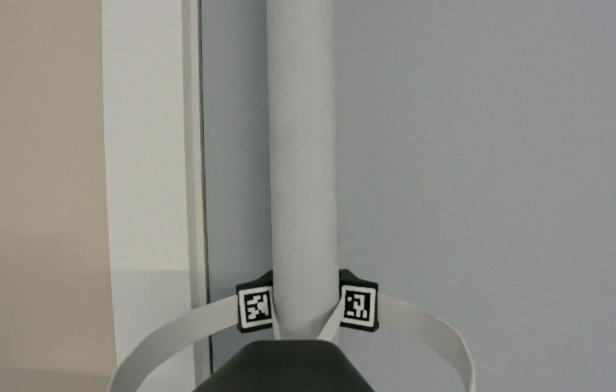

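Request:
move(blocking=false, r2={"base":{"translate_m":-0.246,"strafe_m":-0.108},"joints":{"wrist_yaw_rad":0.262},"speeds":{"wrist_yaw_rad":0.1},"pace":"slow","contact_limits":{"translate_m":0.7,"strafe_m":0.7}})

Request:
wait(seconds=5)

Request:
wait(seconds=0.5, cameras=["r2_wrist_camera","r2_head_camera"])

r2: "contact_limits": translate_m and strafe_m are given together and make one move, which takes one limit: state it under one of them only
Scene clock: 353.83 s.
r1.base_odometry: x=+0.000 y=+0.000 heading=+1.400
r1.turned_by_wheels: +0.000
r1.turned_by_imu: +0.000
r1.base_tilt: forward=-1.6 right=+1.3
r1.lidar_m: 2.67 1.13 0.87 0.82 0.92 0.78 0.76 0.83 1.23 1.93 2.07 2.98
r1.base_status: not commanded
r1.joint_positions: lift_m=+0.127 arm_m=+0.000 wrist_yaw_rad=+3.089 wrist_pitch_rad=+0.002 wrist_roll_rad=+0.000 gripper_m=+0.056
r1.joint_status: not commanded
r1.measured_speeds: all 0
r1.motor_effort: lift_m=+20(20) arm_m=-4(4) wheel_0=+2(3) wheel_1=+0(0) wheel_2=-1(1)
r1.servo_current: wrist_yaw_rad=52(65) wrist_pitch_rad=46(52) wrist_roll_rad=39(65) gripper_m=46(46)
r1.hand_pose: x=-0.1125 y=+0.1024 z=+0.3046 quat_wxyz=(+0.026, -0.001, +0.000, +1.000) (m; r1's base frame)
r1.wrist_depth_mm: 136 139 - - - - - / 114 139 - - - - - / 118 139 229 - - - - / 137 162 - - - - - / - - - - - - - / - - 191 - 187 - - / 788 707 759 143 741 778 820
r2.base_odometry: x=-1.345 y=-3.464 heading=-2.054
r2.turned_by_wheels: +0.000
r2.turned_by_imu: +0.000
r2.base_tilt: forward=-0.6 right=+0.1
r2.lidar_m: 0.68 0.81 1.16 1.87 2.02 2.88 2.47 3.82 2.93 2.40 1.01 0.76
r2.base_status: not commanded
r2.joint_positions: lift_m=+0.900 arm_m=+0.275 wrist_yaw_rad=+0.000 wrist_pitch_rad=+0.006 wrist_roll_rad=+0.002 gripper_m=-0.028
r2.joint_status: all done
r2.measured_speeds: all 0
r2.motor_effort: lift_m=+20(20) arm_m=-4(8) wheel_0=-4(4) wheel_1=+0(1) wheel_2=+2(2)
r2.servo_current: wrist_yaw_rad=39(59) wrist_pitch_rad=52(52) wrist_roll_rad=46(59) gripper_m=130(208)
r2.contact_limits: arm_m 0
r2.hand_pose: x=+0.7343 y=-0.0874 z=+1.0762 quat_wxyz=(+1.000, +0.001, +0.003, +0.000) (m; r2's base frame)
r2.wrist_depth_mm: 258 238 245 163 235 229 226 / 259 238 246 163 236 231 226 / 262 241 249 164 237 232 228 / 263 243 250 165 240 234 229 / 266 245 253 167 241 236 231 / 267 247 183 167 181 236 233 / 270 250 255 - 243 236 234
pictures: none

not run: a call was refused earlier in this reply.

not run: a call was refused earlier in this reply.


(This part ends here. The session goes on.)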